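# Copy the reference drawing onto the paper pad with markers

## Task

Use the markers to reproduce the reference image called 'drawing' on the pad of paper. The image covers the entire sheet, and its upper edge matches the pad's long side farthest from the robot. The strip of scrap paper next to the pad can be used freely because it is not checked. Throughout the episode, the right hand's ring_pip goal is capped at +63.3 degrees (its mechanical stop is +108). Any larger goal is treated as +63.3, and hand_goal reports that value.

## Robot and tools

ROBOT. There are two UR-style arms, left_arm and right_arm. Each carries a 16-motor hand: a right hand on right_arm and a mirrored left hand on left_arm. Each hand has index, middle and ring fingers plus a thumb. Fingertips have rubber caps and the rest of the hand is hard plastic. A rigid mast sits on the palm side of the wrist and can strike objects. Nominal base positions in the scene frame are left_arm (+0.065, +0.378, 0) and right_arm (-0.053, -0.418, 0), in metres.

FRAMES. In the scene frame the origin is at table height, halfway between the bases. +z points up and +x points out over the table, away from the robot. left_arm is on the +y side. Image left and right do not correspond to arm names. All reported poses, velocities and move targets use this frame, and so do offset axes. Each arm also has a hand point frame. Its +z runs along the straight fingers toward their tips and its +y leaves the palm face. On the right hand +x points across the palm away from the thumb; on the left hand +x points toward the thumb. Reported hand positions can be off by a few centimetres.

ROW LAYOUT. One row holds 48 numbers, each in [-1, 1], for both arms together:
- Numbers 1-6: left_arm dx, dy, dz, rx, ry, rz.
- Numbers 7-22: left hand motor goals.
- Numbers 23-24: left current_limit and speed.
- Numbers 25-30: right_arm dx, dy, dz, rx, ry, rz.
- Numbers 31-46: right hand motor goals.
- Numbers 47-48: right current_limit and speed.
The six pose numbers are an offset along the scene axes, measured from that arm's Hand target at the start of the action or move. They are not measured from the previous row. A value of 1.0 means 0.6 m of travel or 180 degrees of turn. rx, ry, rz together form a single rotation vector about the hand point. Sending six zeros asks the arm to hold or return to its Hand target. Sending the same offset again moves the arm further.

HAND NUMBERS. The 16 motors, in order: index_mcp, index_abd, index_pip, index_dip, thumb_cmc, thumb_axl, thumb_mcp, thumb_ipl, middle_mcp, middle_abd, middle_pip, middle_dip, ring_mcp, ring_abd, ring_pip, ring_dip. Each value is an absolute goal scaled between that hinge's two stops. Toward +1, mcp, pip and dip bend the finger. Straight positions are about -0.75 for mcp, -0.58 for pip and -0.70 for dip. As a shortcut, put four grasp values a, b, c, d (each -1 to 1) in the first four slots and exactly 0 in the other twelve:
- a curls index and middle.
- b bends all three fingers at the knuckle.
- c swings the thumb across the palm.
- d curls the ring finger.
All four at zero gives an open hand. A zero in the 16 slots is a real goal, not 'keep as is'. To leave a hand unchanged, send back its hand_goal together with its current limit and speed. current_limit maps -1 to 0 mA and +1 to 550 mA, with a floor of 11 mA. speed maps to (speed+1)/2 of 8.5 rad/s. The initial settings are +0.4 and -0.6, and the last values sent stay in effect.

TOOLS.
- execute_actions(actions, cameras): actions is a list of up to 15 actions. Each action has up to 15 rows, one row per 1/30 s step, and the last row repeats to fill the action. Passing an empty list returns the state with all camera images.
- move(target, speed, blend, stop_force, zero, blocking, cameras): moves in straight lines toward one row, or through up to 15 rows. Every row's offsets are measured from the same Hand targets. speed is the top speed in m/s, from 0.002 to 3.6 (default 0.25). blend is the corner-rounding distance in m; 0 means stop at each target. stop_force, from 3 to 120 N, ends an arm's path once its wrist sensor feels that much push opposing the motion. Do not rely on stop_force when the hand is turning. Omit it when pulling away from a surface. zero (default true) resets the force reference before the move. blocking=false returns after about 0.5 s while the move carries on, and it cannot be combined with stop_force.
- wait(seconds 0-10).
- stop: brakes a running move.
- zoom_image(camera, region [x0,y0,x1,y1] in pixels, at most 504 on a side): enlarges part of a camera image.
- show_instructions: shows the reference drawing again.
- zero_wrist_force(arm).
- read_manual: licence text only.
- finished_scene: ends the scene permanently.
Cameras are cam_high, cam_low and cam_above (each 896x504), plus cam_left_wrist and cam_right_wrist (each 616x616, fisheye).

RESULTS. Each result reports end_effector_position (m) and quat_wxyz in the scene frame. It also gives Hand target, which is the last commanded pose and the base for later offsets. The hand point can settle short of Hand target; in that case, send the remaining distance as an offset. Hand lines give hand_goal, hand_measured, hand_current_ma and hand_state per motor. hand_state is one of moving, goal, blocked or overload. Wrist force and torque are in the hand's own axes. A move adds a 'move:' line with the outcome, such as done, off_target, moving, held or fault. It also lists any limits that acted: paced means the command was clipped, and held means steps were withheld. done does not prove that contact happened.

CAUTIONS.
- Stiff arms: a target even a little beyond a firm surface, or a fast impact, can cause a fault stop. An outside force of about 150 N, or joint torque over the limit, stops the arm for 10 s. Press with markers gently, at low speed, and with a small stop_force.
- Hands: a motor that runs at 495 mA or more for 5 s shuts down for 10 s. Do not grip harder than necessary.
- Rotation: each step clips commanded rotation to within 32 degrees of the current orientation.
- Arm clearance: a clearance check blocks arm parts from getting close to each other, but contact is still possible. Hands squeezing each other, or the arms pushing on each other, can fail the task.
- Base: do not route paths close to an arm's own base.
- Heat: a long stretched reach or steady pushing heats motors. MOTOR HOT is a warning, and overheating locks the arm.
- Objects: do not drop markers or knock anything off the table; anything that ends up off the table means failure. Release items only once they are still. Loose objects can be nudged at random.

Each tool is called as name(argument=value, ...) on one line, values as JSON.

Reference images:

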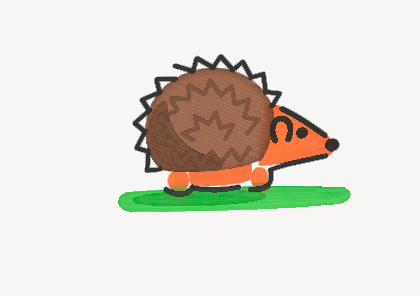

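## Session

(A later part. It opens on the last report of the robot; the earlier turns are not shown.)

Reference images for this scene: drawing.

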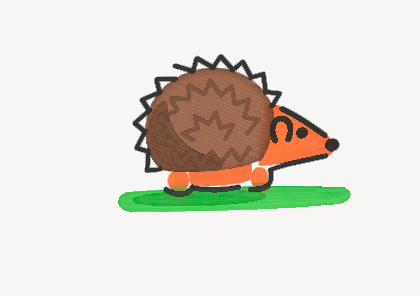

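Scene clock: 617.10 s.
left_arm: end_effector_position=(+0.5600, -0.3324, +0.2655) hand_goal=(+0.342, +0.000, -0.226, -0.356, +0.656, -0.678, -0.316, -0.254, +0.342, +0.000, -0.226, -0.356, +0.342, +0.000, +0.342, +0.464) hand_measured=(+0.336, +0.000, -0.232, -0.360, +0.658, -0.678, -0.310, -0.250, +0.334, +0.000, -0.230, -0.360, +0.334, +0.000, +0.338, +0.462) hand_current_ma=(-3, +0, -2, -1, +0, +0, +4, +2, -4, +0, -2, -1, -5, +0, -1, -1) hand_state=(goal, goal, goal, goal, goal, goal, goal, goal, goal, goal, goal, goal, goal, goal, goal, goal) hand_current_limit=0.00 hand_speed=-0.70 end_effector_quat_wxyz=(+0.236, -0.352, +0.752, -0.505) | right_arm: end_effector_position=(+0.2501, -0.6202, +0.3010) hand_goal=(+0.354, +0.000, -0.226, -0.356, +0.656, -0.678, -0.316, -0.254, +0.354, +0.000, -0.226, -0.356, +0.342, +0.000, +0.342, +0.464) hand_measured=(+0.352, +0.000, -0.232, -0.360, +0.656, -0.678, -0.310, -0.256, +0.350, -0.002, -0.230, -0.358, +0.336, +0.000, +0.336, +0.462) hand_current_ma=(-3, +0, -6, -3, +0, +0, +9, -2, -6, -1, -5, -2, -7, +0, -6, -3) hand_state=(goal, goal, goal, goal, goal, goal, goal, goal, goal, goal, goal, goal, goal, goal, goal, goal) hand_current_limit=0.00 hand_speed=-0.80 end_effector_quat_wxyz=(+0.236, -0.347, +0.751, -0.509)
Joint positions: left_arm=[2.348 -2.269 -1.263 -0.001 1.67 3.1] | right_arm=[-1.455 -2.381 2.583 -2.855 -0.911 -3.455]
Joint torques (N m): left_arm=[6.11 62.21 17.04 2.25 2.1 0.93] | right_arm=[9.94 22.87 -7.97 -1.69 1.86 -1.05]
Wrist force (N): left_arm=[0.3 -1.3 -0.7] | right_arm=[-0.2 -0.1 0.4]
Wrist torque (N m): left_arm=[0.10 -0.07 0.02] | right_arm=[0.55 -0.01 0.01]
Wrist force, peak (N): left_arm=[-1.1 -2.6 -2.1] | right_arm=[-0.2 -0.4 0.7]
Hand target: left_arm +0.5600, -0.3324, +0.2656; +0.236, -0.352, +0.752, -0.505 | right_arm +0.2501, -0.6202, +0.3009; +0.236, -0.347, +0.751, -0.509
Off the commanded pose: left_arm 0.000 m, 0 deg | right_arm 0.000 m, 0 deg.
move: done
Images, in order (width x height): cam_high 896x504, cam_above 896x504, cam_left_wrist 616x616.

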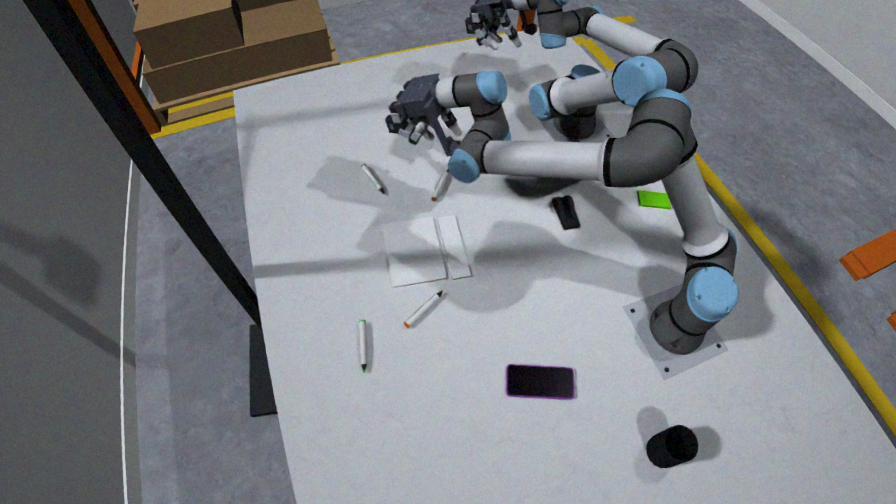

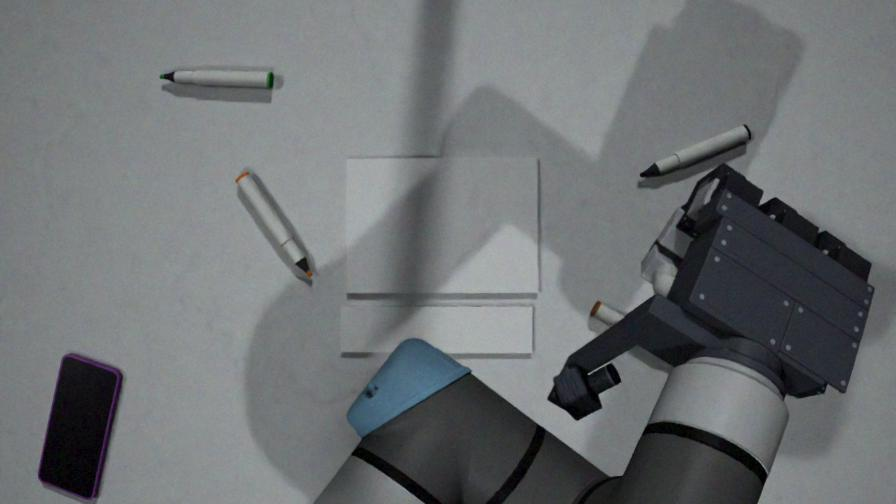

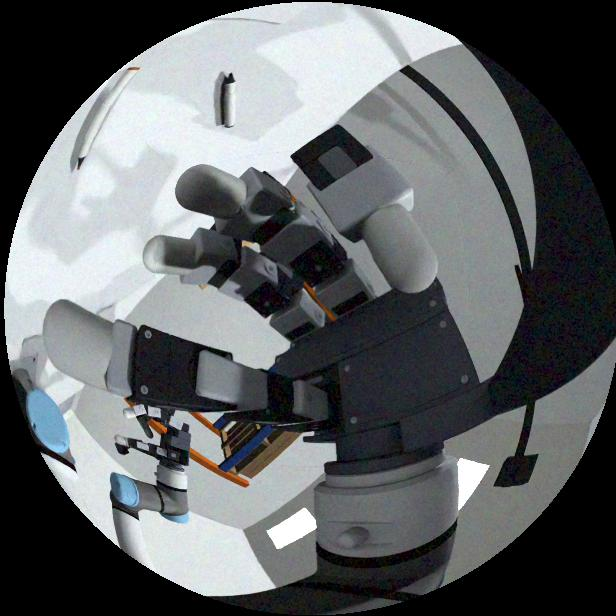

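move(target=[[-0.004,0.0187,-0.3,0,0,0,0.342,0,-0.226,-0.355,0.657,-0.677,-0.315,-0.254,0.342,0,-0.226,-0.355,0.342,0,0.343,0.464,0,-0.7,0,0,0,0,0,0,0.355,0,-0.226,-0.355,0.657,-0.677,-0.315,-0.254,0.355,0,-0.226,-0.355,0.342,0,0.343,0.464,0,-0.8]], speed=0.12, cameras=["cam_left_wrist"])

zoom_image(camera="cam_left_wrist", region=[20, 30, 290, 300])

Scene clock: 627.70 s.
left_arm: end_effector_position=(+0.5576, -0.3211, +0.0854) hand_goal=(+0.342, +0.000, -0.226, -0.356, +0.656, -0.678, -0.316, -0.254, +0.342, +0.000, -0.226, -0.356, +0.342, +0.000, +0.342, +0.464) hand_measured=(+0.336, +0.000, -0.232, -0.360, +0.658, -0.678, -0.310, -0.252, +0.336, +0.000, -0.230, -0.360, +0.334, +0.000, +0.338, +0.462) hand_current_ma=(-3, +0, -2, -1, +0, +0, +3, +1, -3, +0, -2, -1, -5, +0, -1, -1) hand_state=(goal, goal, goal, goal, goal, goal, goal, goal, goal, goal, goal, goal, goal, goal, goal, goal) hand_current_limit=0.00 hand_speed=-0.70 end_effector_quat_wxyz=(+0.236, -0.352, +0.752, -0.505) | right_arm: end_effector_position=(+0.2501, -0.6202, +0.3009) hand_goal=(+0.354, +0.000, -0.226, -0.356, +0.656, -0.678, -0.316, -0.254, +0.354, +0.000, -0.226, -0.356, +0.342, +0.000, +0.342, +0.464) hand_measured=(+0.352, +0.000, -0.232, -0.360, +0.656, -0.678, -0.310, -0.256, +0.350, -0.002, -0.230, -0.358, +0.336, +0.000, +0.336, +0.462) hand_current_ma=(-3, +0, -6, -3, +0, +0, +9, -2, -6, -1, -5, -2, -7, +0, -6, -3) hand_state=(goal, goal, goal, goal, goal, goal, goal, goal, goal, goal, goal, goal, goal, goal, goal, goal) hand_current_limit=0.00 hand_speed=-0.80 end_effector_quat_wxyz=(+0.236, -0.347, +0.751, -0.509)
Joint positions: left_arm=[2.357 -2.48 -1.401 0.35 1.661 3.104] | right_arm=[-1.455 -2.381 2.583 -2.855 -0.911 -3.455]
Joint torques (N m): left_arm=[2.67 68.93 32.48 1.67 -1.54 2.15] | right_arm=[9.23 22.53 -8.39 -0.46 1.86 -1.07]
Wrist force (N): left_arm=[0.3 -1.3 -0.6] | right_arm=[-0.1 -0.2 0.6]
Wrist torque (N m): left_arm=[0.08 -0.08 0.04] | right_arm=[0.51 -0.03 0.02]
Wrist force, peak (N): left_arm=[0.5 -3.7 -1.6] | right_arm=[-0.1 -0.4 0.8]
Hand target: left_arm +0.5576, -0.3212, +0.0856; +0.236, -0.352, +0.752, -0.505 | right_arm +0.2501, -0.6202, +0.3009; +0.236, -0.347, +0.751, -0.509
Off the commanded pose: left_arm 0.000 m, 0 deg | right_arm 0.000 m, 0 deg.
move: done
Images, in order (width x height): cam_left_wrist 616x616.

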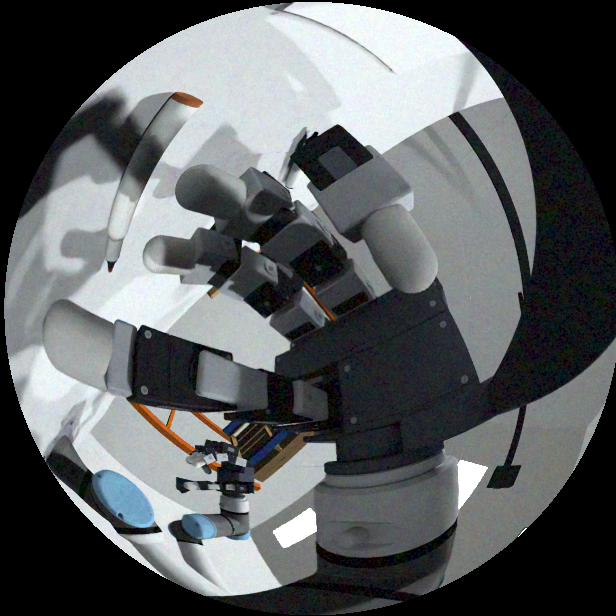

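Scaled by 1.867 from the camera's 616x616 image, which has a finer 880x880 frame.

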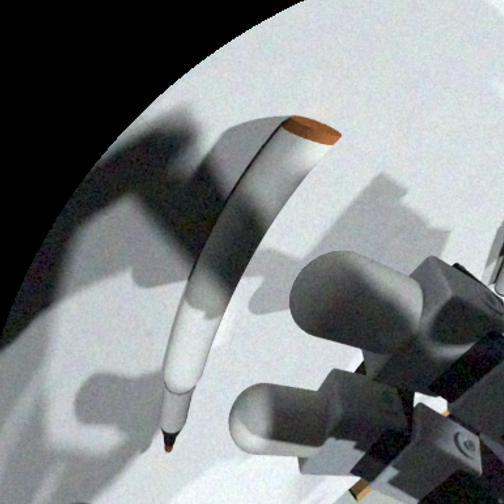

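move(target=[[0.0147,-0.0123,0,0,0,0,0.342,0,-0.226,-0.355,0.657,-0.677,-0.315,-0.254,0.342,0,-0.226,-0.355,0.342,0,0.343,0.464,0,-0.7,0,0,0,0,0,0,0.355,0,-0.226,-0.355,0.657,-0.677,-0.315,-0.254,0.355,0,-0.226,-0.355,0.342,0,0.343,0.464,0,-0.8]], speed=0.06)

move(target=[[0,0,-0.1,0,0,0,0.342,0,-0.226,-0.355,0.657,-0.677,-0.315,-0.254,0.342,0,-0.226,-0.355,0.342,0,0.343,0.464,0,-0.7,0,0,0,0,0,0,0.355,0,-0.226,-0.355,0.657,-0.677,-0.315,-0.254,0.355,0,-0.226,-0.355,0.342,0,0.343,0.464,0,-0.8]], speed=0.012, stop_force=3, cameras=["cam_left_wrist"])

zoom_image(camera="cam_left_wrist", region=[20, 30, 290, 300])

Scene clock: 637.37 s.
left_arm: end_effector_position=(+0.5665, -0.3286, +0.0855) hand_goal=(+0.342, +0.000, -0.226, -0.356, +0.656, -0.678, -0.316, -0.254, +0.342, +0.000, -0.226, -0.356, +0.342, +0.000, +0.342, +0.464) hand_measured=(+0.336, +0.000, -0.232, -0.360, +0.658, -0.678, -0.310, -0.252, +0.336, +0.000, -0.230, -0.360, +0.334, +0.000, +0.338, +0.462) hand_current_ma=(-3, +0, -2, -1, +0, +0, +3, +1, -3, +0, -2, -1, -5, +0, -1, -1) hand_state=(goal, goal, goal, goal, goal, goal, goal, goal, goal, goal, goal, goal, goal, goal, goal, goal) hand_current_limit=0.00 hand_speed=-0.70 end_effector_quat_wxyz=(+0.236, -0.352, +0.752, -0.505) end_effector_velocity=(-0.001, +0.001, -0.002) end_effector_angular_velocity=(+0.003, +0.002, -0.001) | right_arm: end_effector_position=(+0.2501, -0.6202, +0.3009) hand_goal=(+0.354, +0.000, -0.226, -0.356, +0.656, -0.678, -0.316, -0.254, +0.354, +0.000, -0.226, -0.356, +0.342, +0.000, +0.342, +0.464) hand_measured=(+0.352, +0.000, -0.232, -0.360, +0.656, -0.678, -0.310, -0.256, +0.350, -0.002, -0.230, -0.358, +0.336, +0.000, +0.336, +0.462) hand_current_ma=(-3, +0, -6, -3, +0, +0, +9, -2, -6, -1, -5, -2, -7, +0, -6, -3) hand_state=(goal, goal, goal, goal, goal, goal, goal, goal, goal, goal, goal, goal, goal, goal, goal, goal) hand_current_limit=0.00 hand_speed=-0.80 end_effector_quat_wxyz=(+0.236, -0.347, +0.751, -0.509)
Joint positions: left_arm=[2.359 -2.501 -1.358 0.326 1.66 3.104] | right_arm=[-1.455 -2.381 2.583 -2.855 -0.911 -3.455]
Joint velocities: left_arm=[0 0 -0.005 0.002 -0.001 0.001] | right_arm=[within noise]
Joint torques (N m): left_arm=[6.98 61.78 6.03 4.4 -2.09 2.37] | right_arm=[8.52 21.47 -8.05 -0.44 1.78 -1.06]
Wrist force (N): left_arm=[0.2 -1.8 -0.6] | right_arm=[0.1 -0.3 0.5]
Wrist torque (N m): left_arm=[0.02 -0.06 0.04] | right_arm=[0.50 -0.06 0.03]
Wrist force, peak (N): left_arm=[0.3 -2.2 -1.0] | right_arm=[-0.2 -0.3 0.7]
Hand target: left_arm +0.5665, -0.3286, +0.0856; +0.236, -0.352, +0.752, -0.505 | right_arm +0.2501, -0.6202, +0.3009; +0.236, -0.347, +0.751, -0.509
Off the commanded pose: left_arm 0.000 m, 0 deg | right_arm 0.000 m, 0 deg.
move: done

Scene clock: 641.97 s.
left_arm: end_effector_position=(+0.5665, -0.3286, +0.0431) hand_goal=(+0.342, +0.000, -0.226, -0.356, +0.656, -0.678, -0.316, -0.254, +0.342, +0.000, -0.226, -0.356, +0.342, +0.000, +0.342, +0.464) hand_measured=(+0.338, +0.000, -0.224, -0.354, +0.658, -0.678, -0.310, -0.252, +0.338, +0.000, -0.224, -0.354, +0.334, +0.000, +0.338, +0.462) hand_current_ma=(-1, +0, +0, +0, +0, +0, +3, +1, -1, +0, +0, +0, -5, +0, -1, -1) hand_state=(goal, goal, goal, goal, goal, goal, goal, goal, goal, goal, goal, goal, goal, goal, goal, goal) hand_current_limit=0.00 hand_speed=-0.70 end_effector_quat_wxyz=(+0.236, -0.352, +0.752, -0.505) | right_arm: end_effector_position=(+0.2501, -0.6202, +0.3009) hand_goal=(+0.354, +0.000, -0.226, -0.356, +0.656, -0.678, -0.316, -0.254, +0.354, +0.000, -0.226, -0.356, +0.342, +0.000, +0.342, +0.464) hand_measured=(+0.352, +0.000, -0.232, -0.360, +0.656, -0.678, -0.310, -0.256, +0.350, -0.002, -0.230, -0.358, +0.336, +0.000, +0.336, +0.462) hand_current_ma=(-3, +0, -6, -3, +0, +0, +9, -2, -6, -1, -5, -2, -7, +0, -6, -3) hand_state=(goal, goal, goal, goal, goal, goal, goal, goal, goal, goal, goal, goal, goal, goal, goal, goal) hand_current_limit=0.00 hand_speed=-0.80 end_effector_quat_wxyz=(+0.236, -0.347, +0.751, -0.509)
Joint positions: left_arm=[2.359 -2.57 -1.352 0.39 1.66 3.104] | right_arm=[-1.455 -2.381 2.583 -2.855 -0.911 -3.455]
Joint torques (N m): left_arm=[-4.21 71.02 6.36 0.94 2.12 -0.55] | right_arm=[8.77 21.39 -7.62 -0.49 1.72 -1.07]
Wrist force (N): left_arm=[0.3 -1.5 -0.6] | right_arm=[-0.1 -0.1 0.3]
Wrist torque (N m): left_arm=[0.05 -0.07 0.04] | right_arm=[0.56 -0.02 0.02]
Wrist force, peak (N): left_arm=[0.1 -6.2 -0.2] | right_arm=[-0.1 -0.2 0.8]
Hand target: left_arm +0.5665, -0.3286, +0.0431; +0.236, -0.352, +0.752, -0.505 (not the last commanded pose) | right_arm +0.2501, -0.6202, +0.3009; +0.236, -0.347, +0.751, -0.509
Off the commanded pose: left_arm 0.017 m, 0 deg | right_arm 0.000 m, 0 deg.
move: contact (left_arm)
Images, in order (width x height): cam_left_wrist 616x616.

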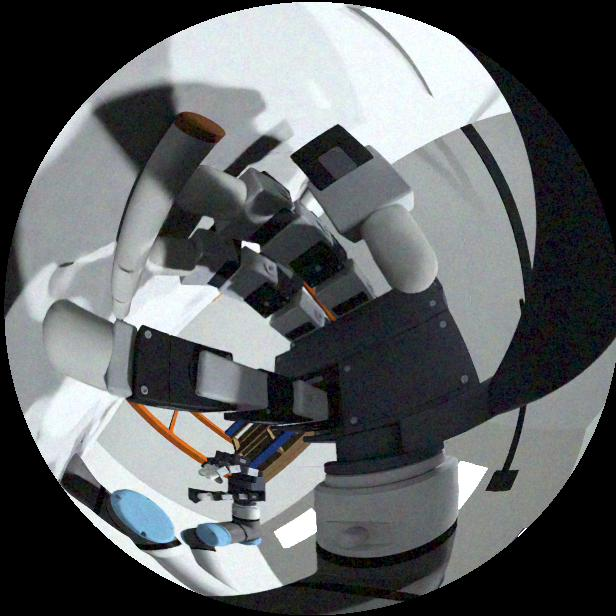

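Scaled by 1.867 from the camera's 616x616 image, which has a finer 880x880 frame.

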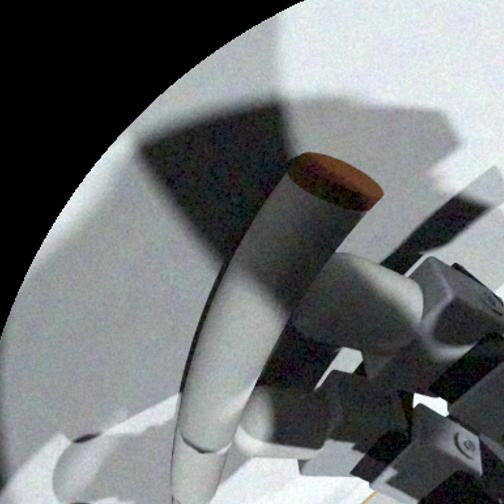

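move(target=[[0,0,0.0013,0,0,0,0.36,0,-0.226,-0.355,0.657,-0.677,0.112,-0.254,0.36,0,-0.226,-0.355,0.342,0,0.343,0.464,0,-0.9,0,0,0,0,0,0,0.355,0,-0.226,-0.355,0.657,-0.677,-0.315,-0.254,0.355,0,-0.226,-0.355,0.342,0,0.343,0.464,0,-0.8]], speed=0.03)

move(target=[[0,0,0.0013,0,0,0,0.42,0,-0.226,-0.355,0.657,-0.677,0.25,-0.254,0.42,0,-0.226,-0.355,0.342,0,0.343,0.464,0.5,-0.9,0,0,0,0,0,0,0.355,0,-0.226,-0.355,0.657,-0.677,-0.315,-0.254,0.355,0,-0.226,-0.355,0.342,0,0.343,0.464,0,-0.8],[0,0,0.05,0,0,0,0.42,0,-0.226,-0.355,0.657,-0.677,0.25,-0.254,0.42,0,-0.226,-0.355,0.342,0,0.343,0.464,0.5,-0.9,0,0,0,0,0,0,0.355,0,-0.226,-0.355,0.657,-0.677,-0.315,-0.254,0.355,0,-0.226,-0.355,0.342,0,0.343,0.464,0,-0.8]], speed=0.03, cameras=["cam_left_wrist"])

zoom_image(camera="cam_left_wrist", region=[20, 80, 290, 350])

Scene clock: 647.57 s.
left_arm: end_effector_position=(+0.5665, -0.3286, +0.0439) hand_goal=(+0.360, +0.000, -0.226, -0.356, +0.656, -0.678, +0.112, -0.254, +0.360, +0.000, -0.226, -0.356, +0.342, +0.000, +0.342, +0.464) hand_measured=(+0.350, +0.000, -0.228, -0.354, +0.658, -0.678, -0.072, -0.274, +0.350, +0.000, -0.228, -0.354, +0.334, +0.000, +0.338, +0.462) hand_current_ma=(-6, +0, +0, +0, +0, +0, -275, -29, -7, +0, +0, +0, -5, +0, -1, -1) hand_state=(goal, goal, goal, goal, goal, goal, blocked, goal, goal, goal, goal, goal, goal, goal, goal, goal) hand_current_limit=0.00 hand_speed=-0.90 end_effector_quat_wxyz=(+0.236, -0.352, +0.752, -0.505) | right_arm: end_effector_position=(+0.2501, -0.6202, +0.3009) hand_goal=(+0.354, +0.000, -0.226, -0.356, +0.656, -0.678, -0.316, -0.254, +0.354, +0.000, -0.226, -0.356, +0.342, +0.000, +0.342, +0.464) hand_measured=(+0.352, +0.000, -0.232, -0.360, +0.656, -0.678, -0.310, -0.256, +0.350, -0.002, -0.230, -0.358, +0.336, +0.000, +0.336, +0.462) hand_current_ma=(-3, +0, -6, -3, +0, +0, +9, -2, -6, -1, -5, -2, -7, +0, -6, -3) hand_state=(goal, goal, goal, goal, goal, goal, goal, goal, goal, goal, goal, goal, goal, goal, goal, goal) hand_current_limit=0.00 hand_speed=-0.80 end_effector_quat_wxyz=(+0.236, -0.347, +0.751, -0.509)
Joint positions: left_arm=[2.359 -2.569 -1.352 0.389 1.66 3.104] | right_arm=[-1.455 -2.381 2.583 -2.855 -0.911 -3.455]
Joint torques (N m): left_arm=[-3.61 65.41 6.3 2.16 2.11 -0.61] | right_arm=[7.48 21.1 -8.17 -0.38 1.78 -0.96]
Wrist force (N): left_arm=[0.2 -5.5 -3.2] | right_arm=[-0.1 -0.1 0.7]
Wrist torque (N m): left_arm=[-0.35 -0.07 0.05] | right_arm=[0.52 -0.04 0.02]
Wrist force, peak (N): left_arm=[0.2 -5.6 -3.3] | right_arm=[-0.4 -0.1 0.8]
Hand target: left_arm +0.5665, -0.3286, +0.0439; +0.236, -0.352, +0.752, -0.505 | right_arm +0.2501, -0.6202, +0.3009; +0.236, -0.347, +0.751, -0.509
Off the commanded pose: left_arm 0.000 m, 0 deg | right_arm 0.000 m, 0 deg.
move: done

Scene clock: 649.50 s.
left_arm: end_effector_position=(+0.5665, -0.3286, +0.0742) hand_goal=(+0.420, +0.000, -0.226, -0.356, +0.656, -0.678, +0.250, -0.254, +0.420, +0.000, -0.226, -0.356, +0.342, +0.000, +0.342, +0.464) hand_measured=(+0.356, +0.000, -0.248, -0.364, +0.658, -0.678, -0.056, -0.280, +0.354, +0.000, -0.244, -0.364, +0.334, +0.000, +0.338, +0.462) hand_current_ma=(-125, +0, -22, -4, +0, +0, -412, -47, -133, +0, -15, -4, -5, +0, -1, -1) hand_state=(blocked, goal, blocked, goal, goal, goal, blocked, blocked, blocked, goal, goal, goal, goal, goal, goal, goal) hand_current_limit=0.50 hand_speed=-0.90 end_effector_quat_wxyz=(+0.236, -0.352, +0.752, -0.505) | right_arm: end_effector_position=(+0.2501, -0.6202, +0.3009) hand_goal=(+0.354, +0.000, -0.226, -0.356, +0.656, -0.678, -0.316, -0.254, +0.354, +0.000, -0.226, -0.356, +0.342, +0.000, +0.342, +0.464) hand_measured=(+0.352, +0.000, -0.232, -0.360, +0.656, -0.678, -0.310, -0.256, +0.350, -0.002, -0.230, -0.358, +0.336, +0.000, +0.336, +0.462) hand_current_ma=(-3, +0, -6, -3, +0, +0, +9, -2, -6, -1, -5, -2, -7, +0, -6, -3) hand_state=(goal, goal, goal, goal, goal, goal, goal, goal, goal, goal, goal, goal, goal, goal, goal, goal) hand_current_limit=0.00 hand_speed=-0.80 end_effector_quat_wxyz=(+0.236, -0.347, +0.751, -0.509)
Joint positions: left_arm=[2.359 -2.519 -1.357 0.344 1.66 3.104] | right_arm=[-1.455 -2.381 2.583 -2.855 -0.911 -3.455]
Joint torques (N m): left_arm=[-2.85 35.14 7.92 4.6 2.07 -0.37] | right_arm=[7.29 20.66 -8.31 -0.37 1.8 -1.18]
Wrist force (N): left_arm=[0.4 -1.3 -0.5] | right_arm=[0.0 -0.1 0.2]
Wrist torque (N m): left_arm=[0.06 -0.09 0.05] | right_arm=[0.55 -0.05 0.03]
Wrist force, peak (N): left_arm=[0.2 -6.5 -3.0] | right_arm=[-0.1 -0.3 0.7]
Hand target: left_arm +0.5665, -0.3286, +0.0739; +0.236, -0.352, +0.752, -0.505 | right_arm +0.2501, -0.6202, +0.3009; +0.236, -0.347, +0.751, -0.509
Off the commanded pose: left_arm 0.000 m, 0 deg | right_arm 0.000 m, 0 deg.
move: done
Images, in order (width x height): cam_left_wrist 616x616.

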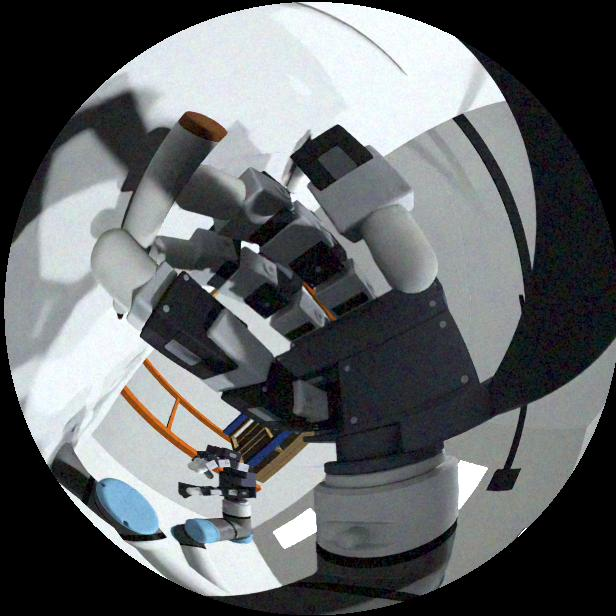

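Scaled by 1.867 from the camera's 616x616 image, which has a finer 880x880 frame.

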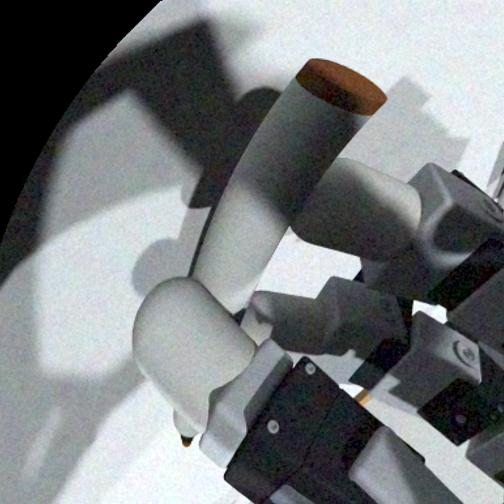

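move(target=[[-0.0275,0.131,0.243,0,0,0,0.42,0,-0.226,-0.355,0.657,-0.677,0.25,-0.254,0.42,0,-0.226,-0.355,0.342,0,0.343,0.464,0.4,-0.9,0,0,0,0,0,0,0.355,0,-0.226,-0.355,0.657,-0.677,-0.315,-0.254,0.355,0,-0.226,-0.355,0.342,0,0.343,0.464,0,-0.8],[0.0408,0.3443,0.1763,0.212,-0.2438,-0.0976,0.42,0,-0.226,-0.355,0.657,-0.677,0.25,-0.254,0.42,0,-0.226,-0.355,0.342,0,0.343,0.464,0.4,-0.9,0,0,0,0,0,0,0.355,0,-0.226,-0.355,0.657,-0.677,-0.315,-0.254,0.355,0,-0.226,-0.355,0.342,0,0.343,0.464,0,-0.8]], speed=0.15, blend=[0.03,0], cameras=["cam_high","cam_low","cam_above","cam_left_wrist"])

Scene clock: 671.33 s.
left_arm: end_effector_position=(+0.5910, -0.1219, +0.1794) hand_goal=(+0.420, +0.000, -0.226, -0.356, +0.656, -0.678, +0.250, -0.254, +0.420, +0.000, -0.226, -0.356, +0.342, +0.000, +0.342, +0.464) hand_measured=(+0.356, -0.004, -0.248, -0.364, +0.654, -0.678, -0.056, -0.280, +0.354, -0.004, -0.244, -0.364, +0.336, +0.000, +0.338, +0.462) hand_current_ma=(-125, -1, -22, -4, +0, +0, -385, -47, -133, -1, -15, -4, -3, +0, -1, -1) hand_state=(blocked, goal, blocked, goal, goal, goal, blocked, blocked, blocked, goal, goal, goal, goal, goal, goal, goal) hand_current_limit=0.40 hand_speed=-0.90 end_effector_quat_wxyz=(+0.516, +0.066, +0.775, -0.360) | right_arm: end_effector_position=(+0.2501, -0.6202, +0.3009) hand_goal=(+0.354, +0.000, -0.226, -0.356, +0.656, -0.678, -0.316, -0.254, +0.354, +0.000, -0.226, -0.356, +0.342, +0.000, +0.342, +0.464) hand_measured=(+0.352, +0.000, -0.232, -0.360, +0.656, -0.678, -0.310, -0.256, +0.350, -0.002, -0.230, -0.358, +0.336, +0.000, +0.336, +0.462) hand_current_ma=(-3, +0, -6, -3, +0, +0, +9, -2, -6, -1, -5, -2, -7, +0, -6, -3) hand_state=(goal, goal, goal, goal, goal, goal, goal, goal, goal, goal, goal, goal, goal, goal, goal, goal) hand_current_limit=0.00 hand_speed=-0.80 end_effector_quat_wxyz=(+0.236, -0.347, +0.751, -0.509)
Joint positions: left_arm=[2.503 -2.205 -1.865 0.718 1.527 4.198] | right_arm=[-1.455 -2.381 2.583 -2.855 -0.911 -3.455]
Joint torques (N m): left_arm=[-6.59 53.4 29.87 0.86 2.29 -0.24] | right_arm=[6.6 20.19 -8.28 -0.49 1.75 -1.09]
Wrist force (N): left_arm=[0.6 -0.1 0.0] | right_arm=[-0.1 -0.1 0.6]
Wrist torque (N m): left_arm=[0.05 -0.17 -0.32] | right_arm=[0.53 -0.03 0.02]
Wrist force, peak (N): left_arm=[0.2 -1.7 -0.7] | right_arm=[-0.3 0.0 0.8]
Hand target: left_arm +0.5909, -0.1220, +0.1797; +0.516, +0.066, +0.775, -0.360 | right_arm +0.2501, -0.6202, +0.3009; +0.236, -0.347, +0.751, -0.509
Off the commanded pose: left_arm 0.000 m, 0 deg | right_arm 0.000 m, 0 deg.
move: done
Images, in order (width x height): cam_high 896x504, cam_low 896x504, cam_above 896x504, cam_left_wrist 616x616.

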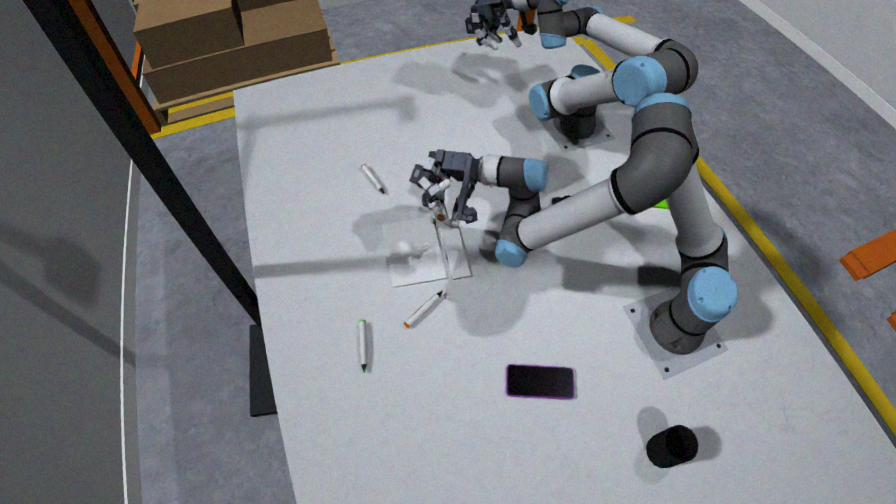

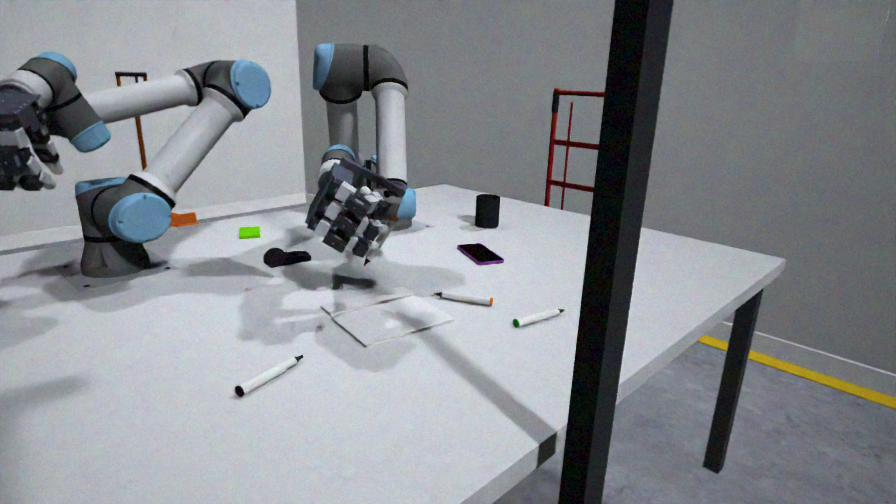

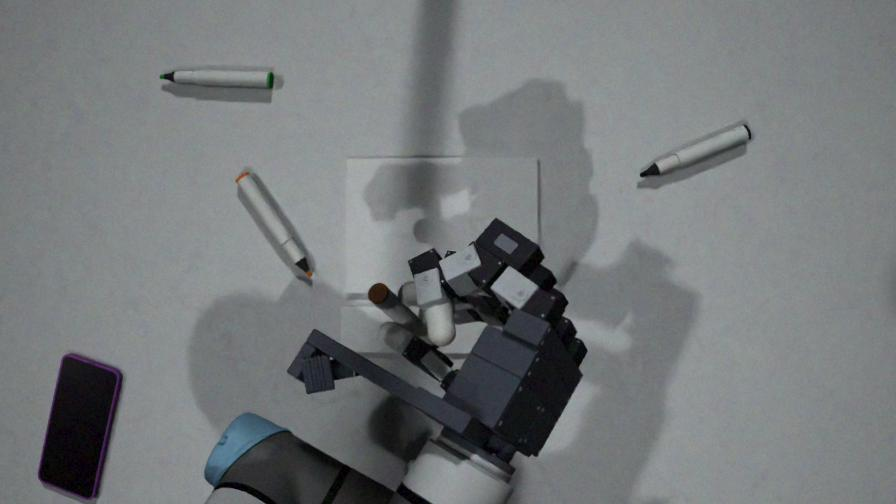

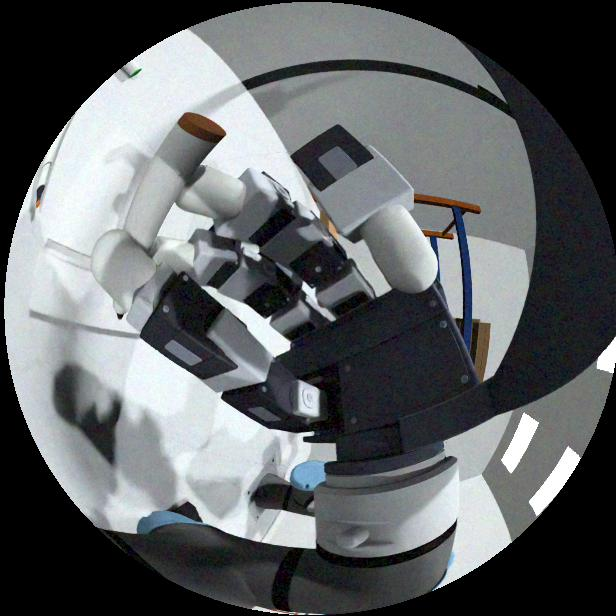

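zoom_image(camera="cam_low", region=[280, 140, 480, 340])

zoom_image(camera="cam_above", region=[330, 180, 560, 410])

Scaled by 2.520.

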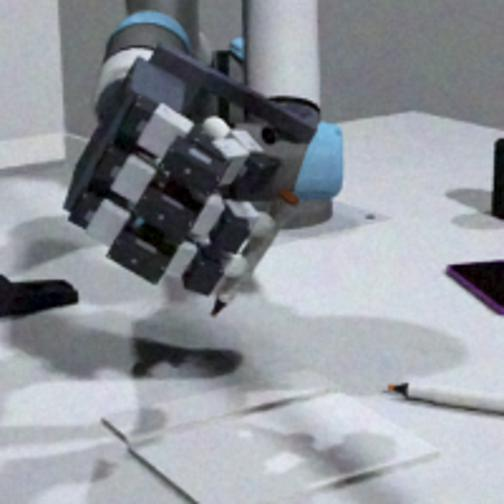

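Scaled by 2.191.

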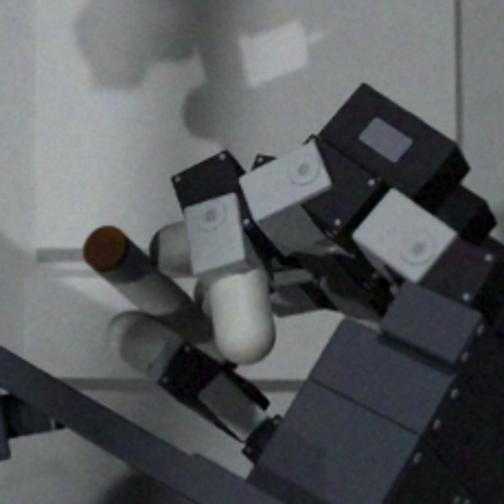

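move(target=[[0,0,-0.08,0,0,0,0.42,0,-0.226,-0.355,0.657,-0.677,0.25,-0.254,0.42,0,-0.226,-0.355,0.342,0,0.343,0.464,0.4,-0.9,0,0,0,0,0,0,0.355,0,-0.226,-0.355,0.657,-0.677,-0.315,-0.254,0.355,0,-0.226,-0.355,0.342,0,0.343,0.464,0,-0.8]], speed=0.08)

move(target=[[0,0,-0.08,0,0,0,0.42,0,-0.226,-0.355,0.657,-0.677,0.25,-0.254,0.42,0,-0.226,-0.355,0.342,0,0.343,0.464,0.4,-0.9,0,0,0,0,0,0,0.355,0,-0.226,-0.355,0.657,-0.677,-0.315,-0.254,0.355,0,-0.226,-0.355,0.342,0,0.343,0.464,0,-0.8]], speed=0.01, stop_force=3, cameras=["cam_low","cam_above","cam_left_wrist"])

zoom_image(camera="cam_low", region=[280, 180, 460, 360])

Scene clock: 681.80 s.
left_arm: end_effector_position=(+0.5909, -0.1220, +0.1315) hand_goal=(+0.420, +0.000, -0.226, -0.356, +0.656, -0.678, +0.250, -0.254, +0.420, +0.000, -0.226, -0.356, +0.342, +0.000, +0.342, +0.464) hand_measured=(+0.356, -0.004, -0.248, -0.364, +0.654, -0.678, -0.056, -0.280, +0.354, -0.004, -0.244, -0.364, +0.336, +0.000, +0.338, +0.462) hand_current_ma=(-125, -1, -22, -4, +0, +0, -385, -47, -133, -1, -15, -4, -3, +0, -1, -1) hand_state=(blocked, goal, blocked, goal, goal, goal, blocked, blocked, blocked, goal, goal, goal, goal, goal, goal, goal) hand_current_limit=0.40 hand_speed=-0.90 end_effector_quat_wxyz=(+0.516, +0.066, +0.775, -0.360) | right_arm: end_effector_position=(+0.2501, -0.6202, +0.3009) hand_goal=(+0.354, +0.000, -0.226, -0.356, +0.656, -0.678, -0.316, -0.254, +0.354, +0.000, -0.226, -0.356, +0.342, +0.000, +0.342, +0.464) hand_measured=(+0.352, +0.000, -0.232, -0.360, +0.656, -0.678, -0.310, -0.256, +0.350, -0.002, -0.230, -0.358, +0.336, +0.000, +0.336, +0.462) hand_current_ma=(-3, +0, -6, -3, +0, +0, +9, -2, -6, -1, -5, -2, -7, +0, -6, -3) hand_state=(goal, goal, goal, goal, goal, goal, goal, goal, goal, goal, goal, goal, goal, goal, goal, goal) hand_current_limit=0.00 hand_speed=-0.80 end_effector_quat_wxyz=(+0.236, -0.347, +0.751, -0.509)
Joint positions: left_arm=[2.502 -2.303 -1.866 0.817 1.527 4.198] | right_arm=[-1.455 -2.381 2.583 -2.855 -0.911 -3.455]
Joint torques (N m): left_arm=[-4.59 56.1 25.21 0.43 1.97 1.62] | right_arm=[6.57 19.8 -8.23 -0.4 1.85 -1]
Wrist force (N): left_arm=[0.6 -0.3 0.2] | right_arm=[0.1 -0.4 0.3]
Wrist torque (N m): left_arm=[-0.01 -0.17 -0.30] | right_arm=[0.51 -0.06 0.03]
Wrist force, peak (N): left_arm=[-0.6 -1.4 -0.2] | right_arm=[-0.2 -0.5 0.7]
Hand target: left_arm +0.5909, -0.1220, +0.1317; +0.516, +0.066, +0.775, -0.360 | right_arm +0.2501, -0.6202, +0.3009; +0.236, -0.347, +0.751, -0.509
Off the commanded pose: left_arm 0.000 m, 0 deg | right_arm 0.000 m, 0 deg.
move: done

Scene clock: 687.23 s.
left_arm: end_effector_position=(+0.5909, -0.1220, +0.0836) hand_goal=(+0.420, +0.000, -0.226, -0.356, +0.656, -0.678, +0.250, -0.254, +0.420, +0.000, -0.226, -0.356, +0.342, +0.000, +0.342, +0.464) hand_measured=(+0.394, -0.010, -0.232, -0.354, +0.656, -0.678, +0.176, -0.268, +0.414, -0.004, -0.230, -0.360, +0.336, +0.000, +0.338, +0.462) hand_current_ma=(-31, -5, -2, +1, +0, +0, -221, -15, -3, -1, -1, -1, -3, +0, -1, -1) hand_state=(blocked, goal, goal, goal, goal, goal, blocked, goal, goal, goal, goal, goal, goal, goal, goal, goal) hand_current_limit=0.40 hand_speed=-0.90 end_effector_quat_wxyz=(+0.516, +0.066, +0.775, -0.360) | right_arm: end_effector_position=(+0.2501, -0.6202, +0.3009) hand_goal=(+0.354, +0.000, -0.226, -0.356, +0.656, -0.678, -0.316, -0.254, +0.354, +0.000, -0.226, -0.356, +0.342, +0.000, +0.342, +0.464) hand_measured=(+0.352, +0.000, -0.232, -0.360, +0.656, -0.678, -0.310, -0.256, +0.350, -0.002, -0.230, -0.358, +0.336, +0.000, +0.336, +0.462) hand_current_ma=(-3, +0, -6, -3, +0, +0, +9, -2, -6, -1, -5, -2, -7, +0, -6, -3) hand_state=(goal, goal, goal, goal, goal, goal, goal, goal, goal, goal, goal, goal, goal, goal, goal, goal) hand_current_limit=0.00 hand_speed=-0.80 end_effector_quat_wxyz=(+0.236, -0.347, +0.751, -0.509)
Joint positions: left_arm=[2.502 -2.406 -1.853 0.907 1.527 4.198] | right_arm=[-1.455 -2.381 2.583 -2.855 -0.911 -3.455]
Joint torques (N m): left_arm=[-6.03 57.06 18.1 0.65 2.07 0.18] | right_arm=[5.29 19.65 -8.06 -0.35 1.76 -1.06]
Wrist force (N): left_arm=[0.4 -0.3 0.0] | right_arm=[0.0 -0.2 0.4]
Wrist torque (N m): left_arm=[0.01 -0.16 -0.29] | right_arm=[0.52 -0.04 0.02]
Wrist force, peak (N): left_arm=[0.9 -0.5 0.1] | right_arm=[-0.2 -0.1 0.9]
Hand target: left_arm +0.5909, -0.1220, +0.0837; +0.516, +0.066, +0.775, -0.360 | right_arm +0.2501, -0.6202, +0.3009; +0.236, -0.347, +0.751, -0.509
Off the commanded pose: left_arm 0.000 m, 0 deg | right_arm 0.000 m, 0 deg.
move: done
Images, in order (width x height): cam_low 896x504, cam_above 896x504, cam_left_wrist 616x616.

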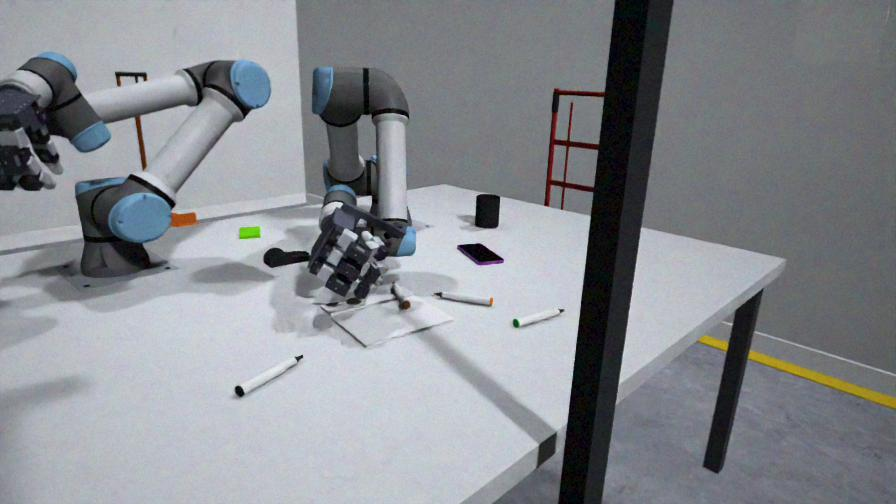

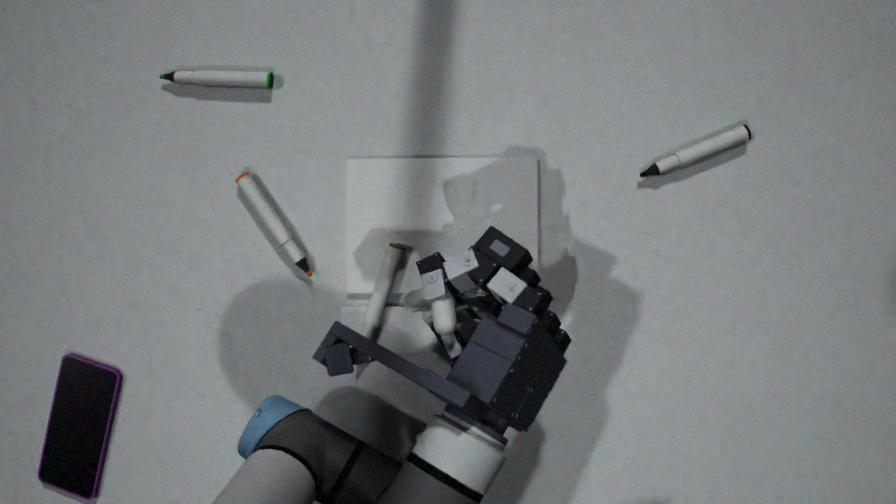

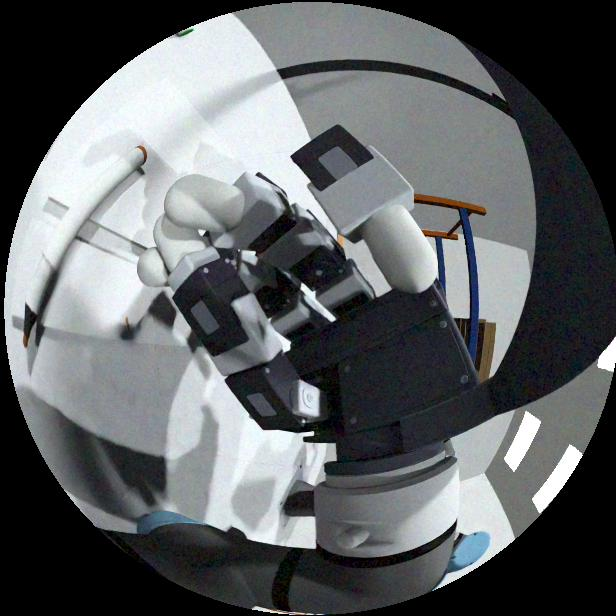

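Scaled by 2.800.

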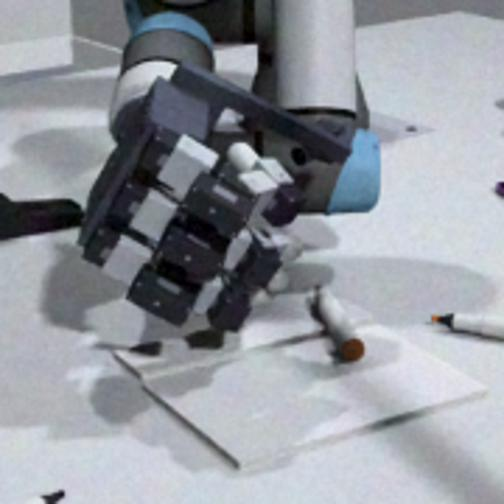

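move(target=[[0,0,0.1,0,0,0,0.42,0,-0.226,-0.355,0.657,-0.677,0.1,-0.254,0.42,0,-0.226,-0.355,0.342,0,0.343,0.464,0,-0.9,0,0,0,0,0,0,0.355,0,-0.226,-0.355,0.657,-0.677,-0.315,-0.254,0.355,0,-0.226,-0.355,0.342,0,0.343,0.464,0,-0.8],[-0.2,0.5,0.3,0,0,0,0.42,0,-0.226,-0.355,0.657,-0.677,0.1,-0.254,0.42,0,-0.226,-0.355,0.342,0,0.343,0.464,0,-0.9,0,0,0,0,0,0,0.355,0,-0.226,-0.355,0.657,-0.677,-0.315,-0.254,0.355,0,-0.226,-0.355,0.342,0,0.343,0.464,0,-0.8]], speed=[0.1,0.2], blend=[0.02,0], cameras=["cam_above"])

zoom_image(camera="cam_above", region=[320, 140, 560, 380])

Scene clock: 732.23 s.
left_arm: end_effector_position=(+0.4710, +0.1780, +0.2637) hand_goal=(+0.420, +0.000, -0.226, -0.356, +0.656, -0.678, +0.100, -0.254, +0.420, +0.000, -0.226, -0.356, +0.342, +0.000, +0.342, +0.464) hand_measured=(+0.418, -0.010, -0.230, -0.356, +0.652, -0.678, +0.102, -0.256, +0.416, -0.004, -0.230, -0.360, +0.338, +0.000, +0.338, +0.462) hand_current_ma=(-1, -5, -1, +0, -1, +0, +1, +0, -1, -1, -1, -1, -1, +0, -1, -1) hand_state=(goal, goal, goal, goal, goal, goal, goal, goal, goal, goal, goal, goal, goal, goal, goal, goal) hand_current_limit=0.00 hand_speed=-0.90 end_effector_quat_wxyz=(+0.516, +0.066, +0.775, -0.360) | right_arm: end_effector_position=(+0.2501, -0.6202, +0.3009) hand_goal=(+0.354, +0.000, -0.226, -0.356, +0.656, -0.678, -0.316, -0.254, +0.354, +0.000, -0.226, -0.356, +0.342, +0.000, +0.342, +0.464) hand_measured=(+0.352, +0.000, -0.232, -0.360, +0.656, -0.678, -0.310, -0.256, +0.350, -0.002, -0.230, -0.358, +0.336, +0.000, +0.336, +0.462) hand_current_ma=(-3, +0, -6, -3, +0, +0, +9, -2, -6, -1, -5, -2, -7, +0, -6, -3) hand_state=(goal, goal, goal, goal, goal, goal, goal, goal, goal, goal, goal, goal, goal, goal, goal, goal) hand_current_limit=0.00 hand_speed=-0.80 end_effector_quat_wxyz=(+0.236, -0.347, +0.751, -0.509)
Joint positions: left_arm=[3.254 -1.359 -2.657 0.578 0.797 4.399] | right_arm=[-1.455 -2.381 2.583 -2.855 -0.911 -3.455]
Joint torques (N m): left_arm=[5.85 12.64 23.32 1.4 -1.52 -1.68] | right_arm=[4.88 18.41 -8.03 -0.34 1.72 -0.94]
Wrist force (N): left_arm=[0.5 -0.4 0.4] | right_arm=[-0.1 0.0 0.4]
Wrist torque (N m): left_arm=[0.00 -0.18 -0.29] | right_arm=[0.55 -0.04 0.02]
Wrist force, peak (N): left_arm=[0.8 -1.4 0.5] | right_arm=[0.1 0.4 0.7]
Hand target: left_arm +0.4709, +0.1780, +0.2637; +0.516, +0.066, +0.775, -0.360 | right_arm +0.2501, -0.6202, +0.3009; +0.236, -0.347, +0.751, -0.509
Off the commanded pose: left_arm 0.000 m, 0 deg | right_arm 0.000 m, 0 deg.
move: done
Images, in order (width x height): cam_above 896x504.

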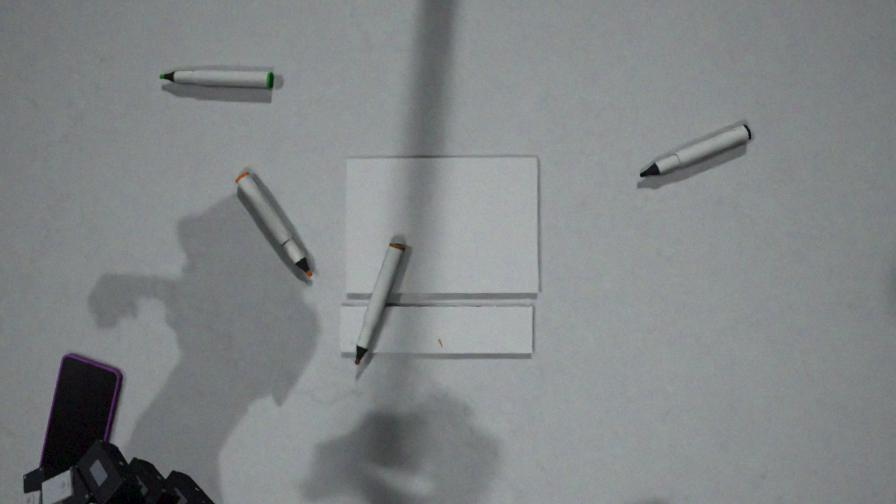

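Scaled by 2.100.

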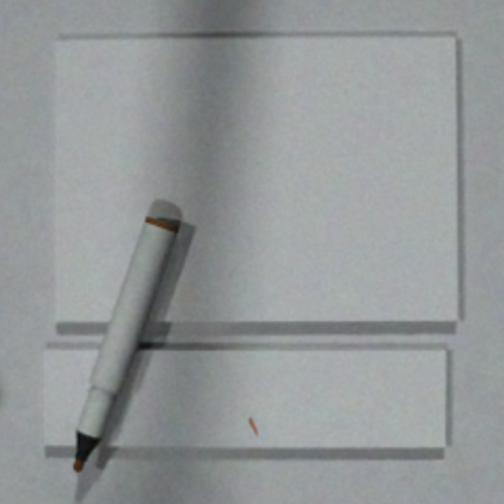

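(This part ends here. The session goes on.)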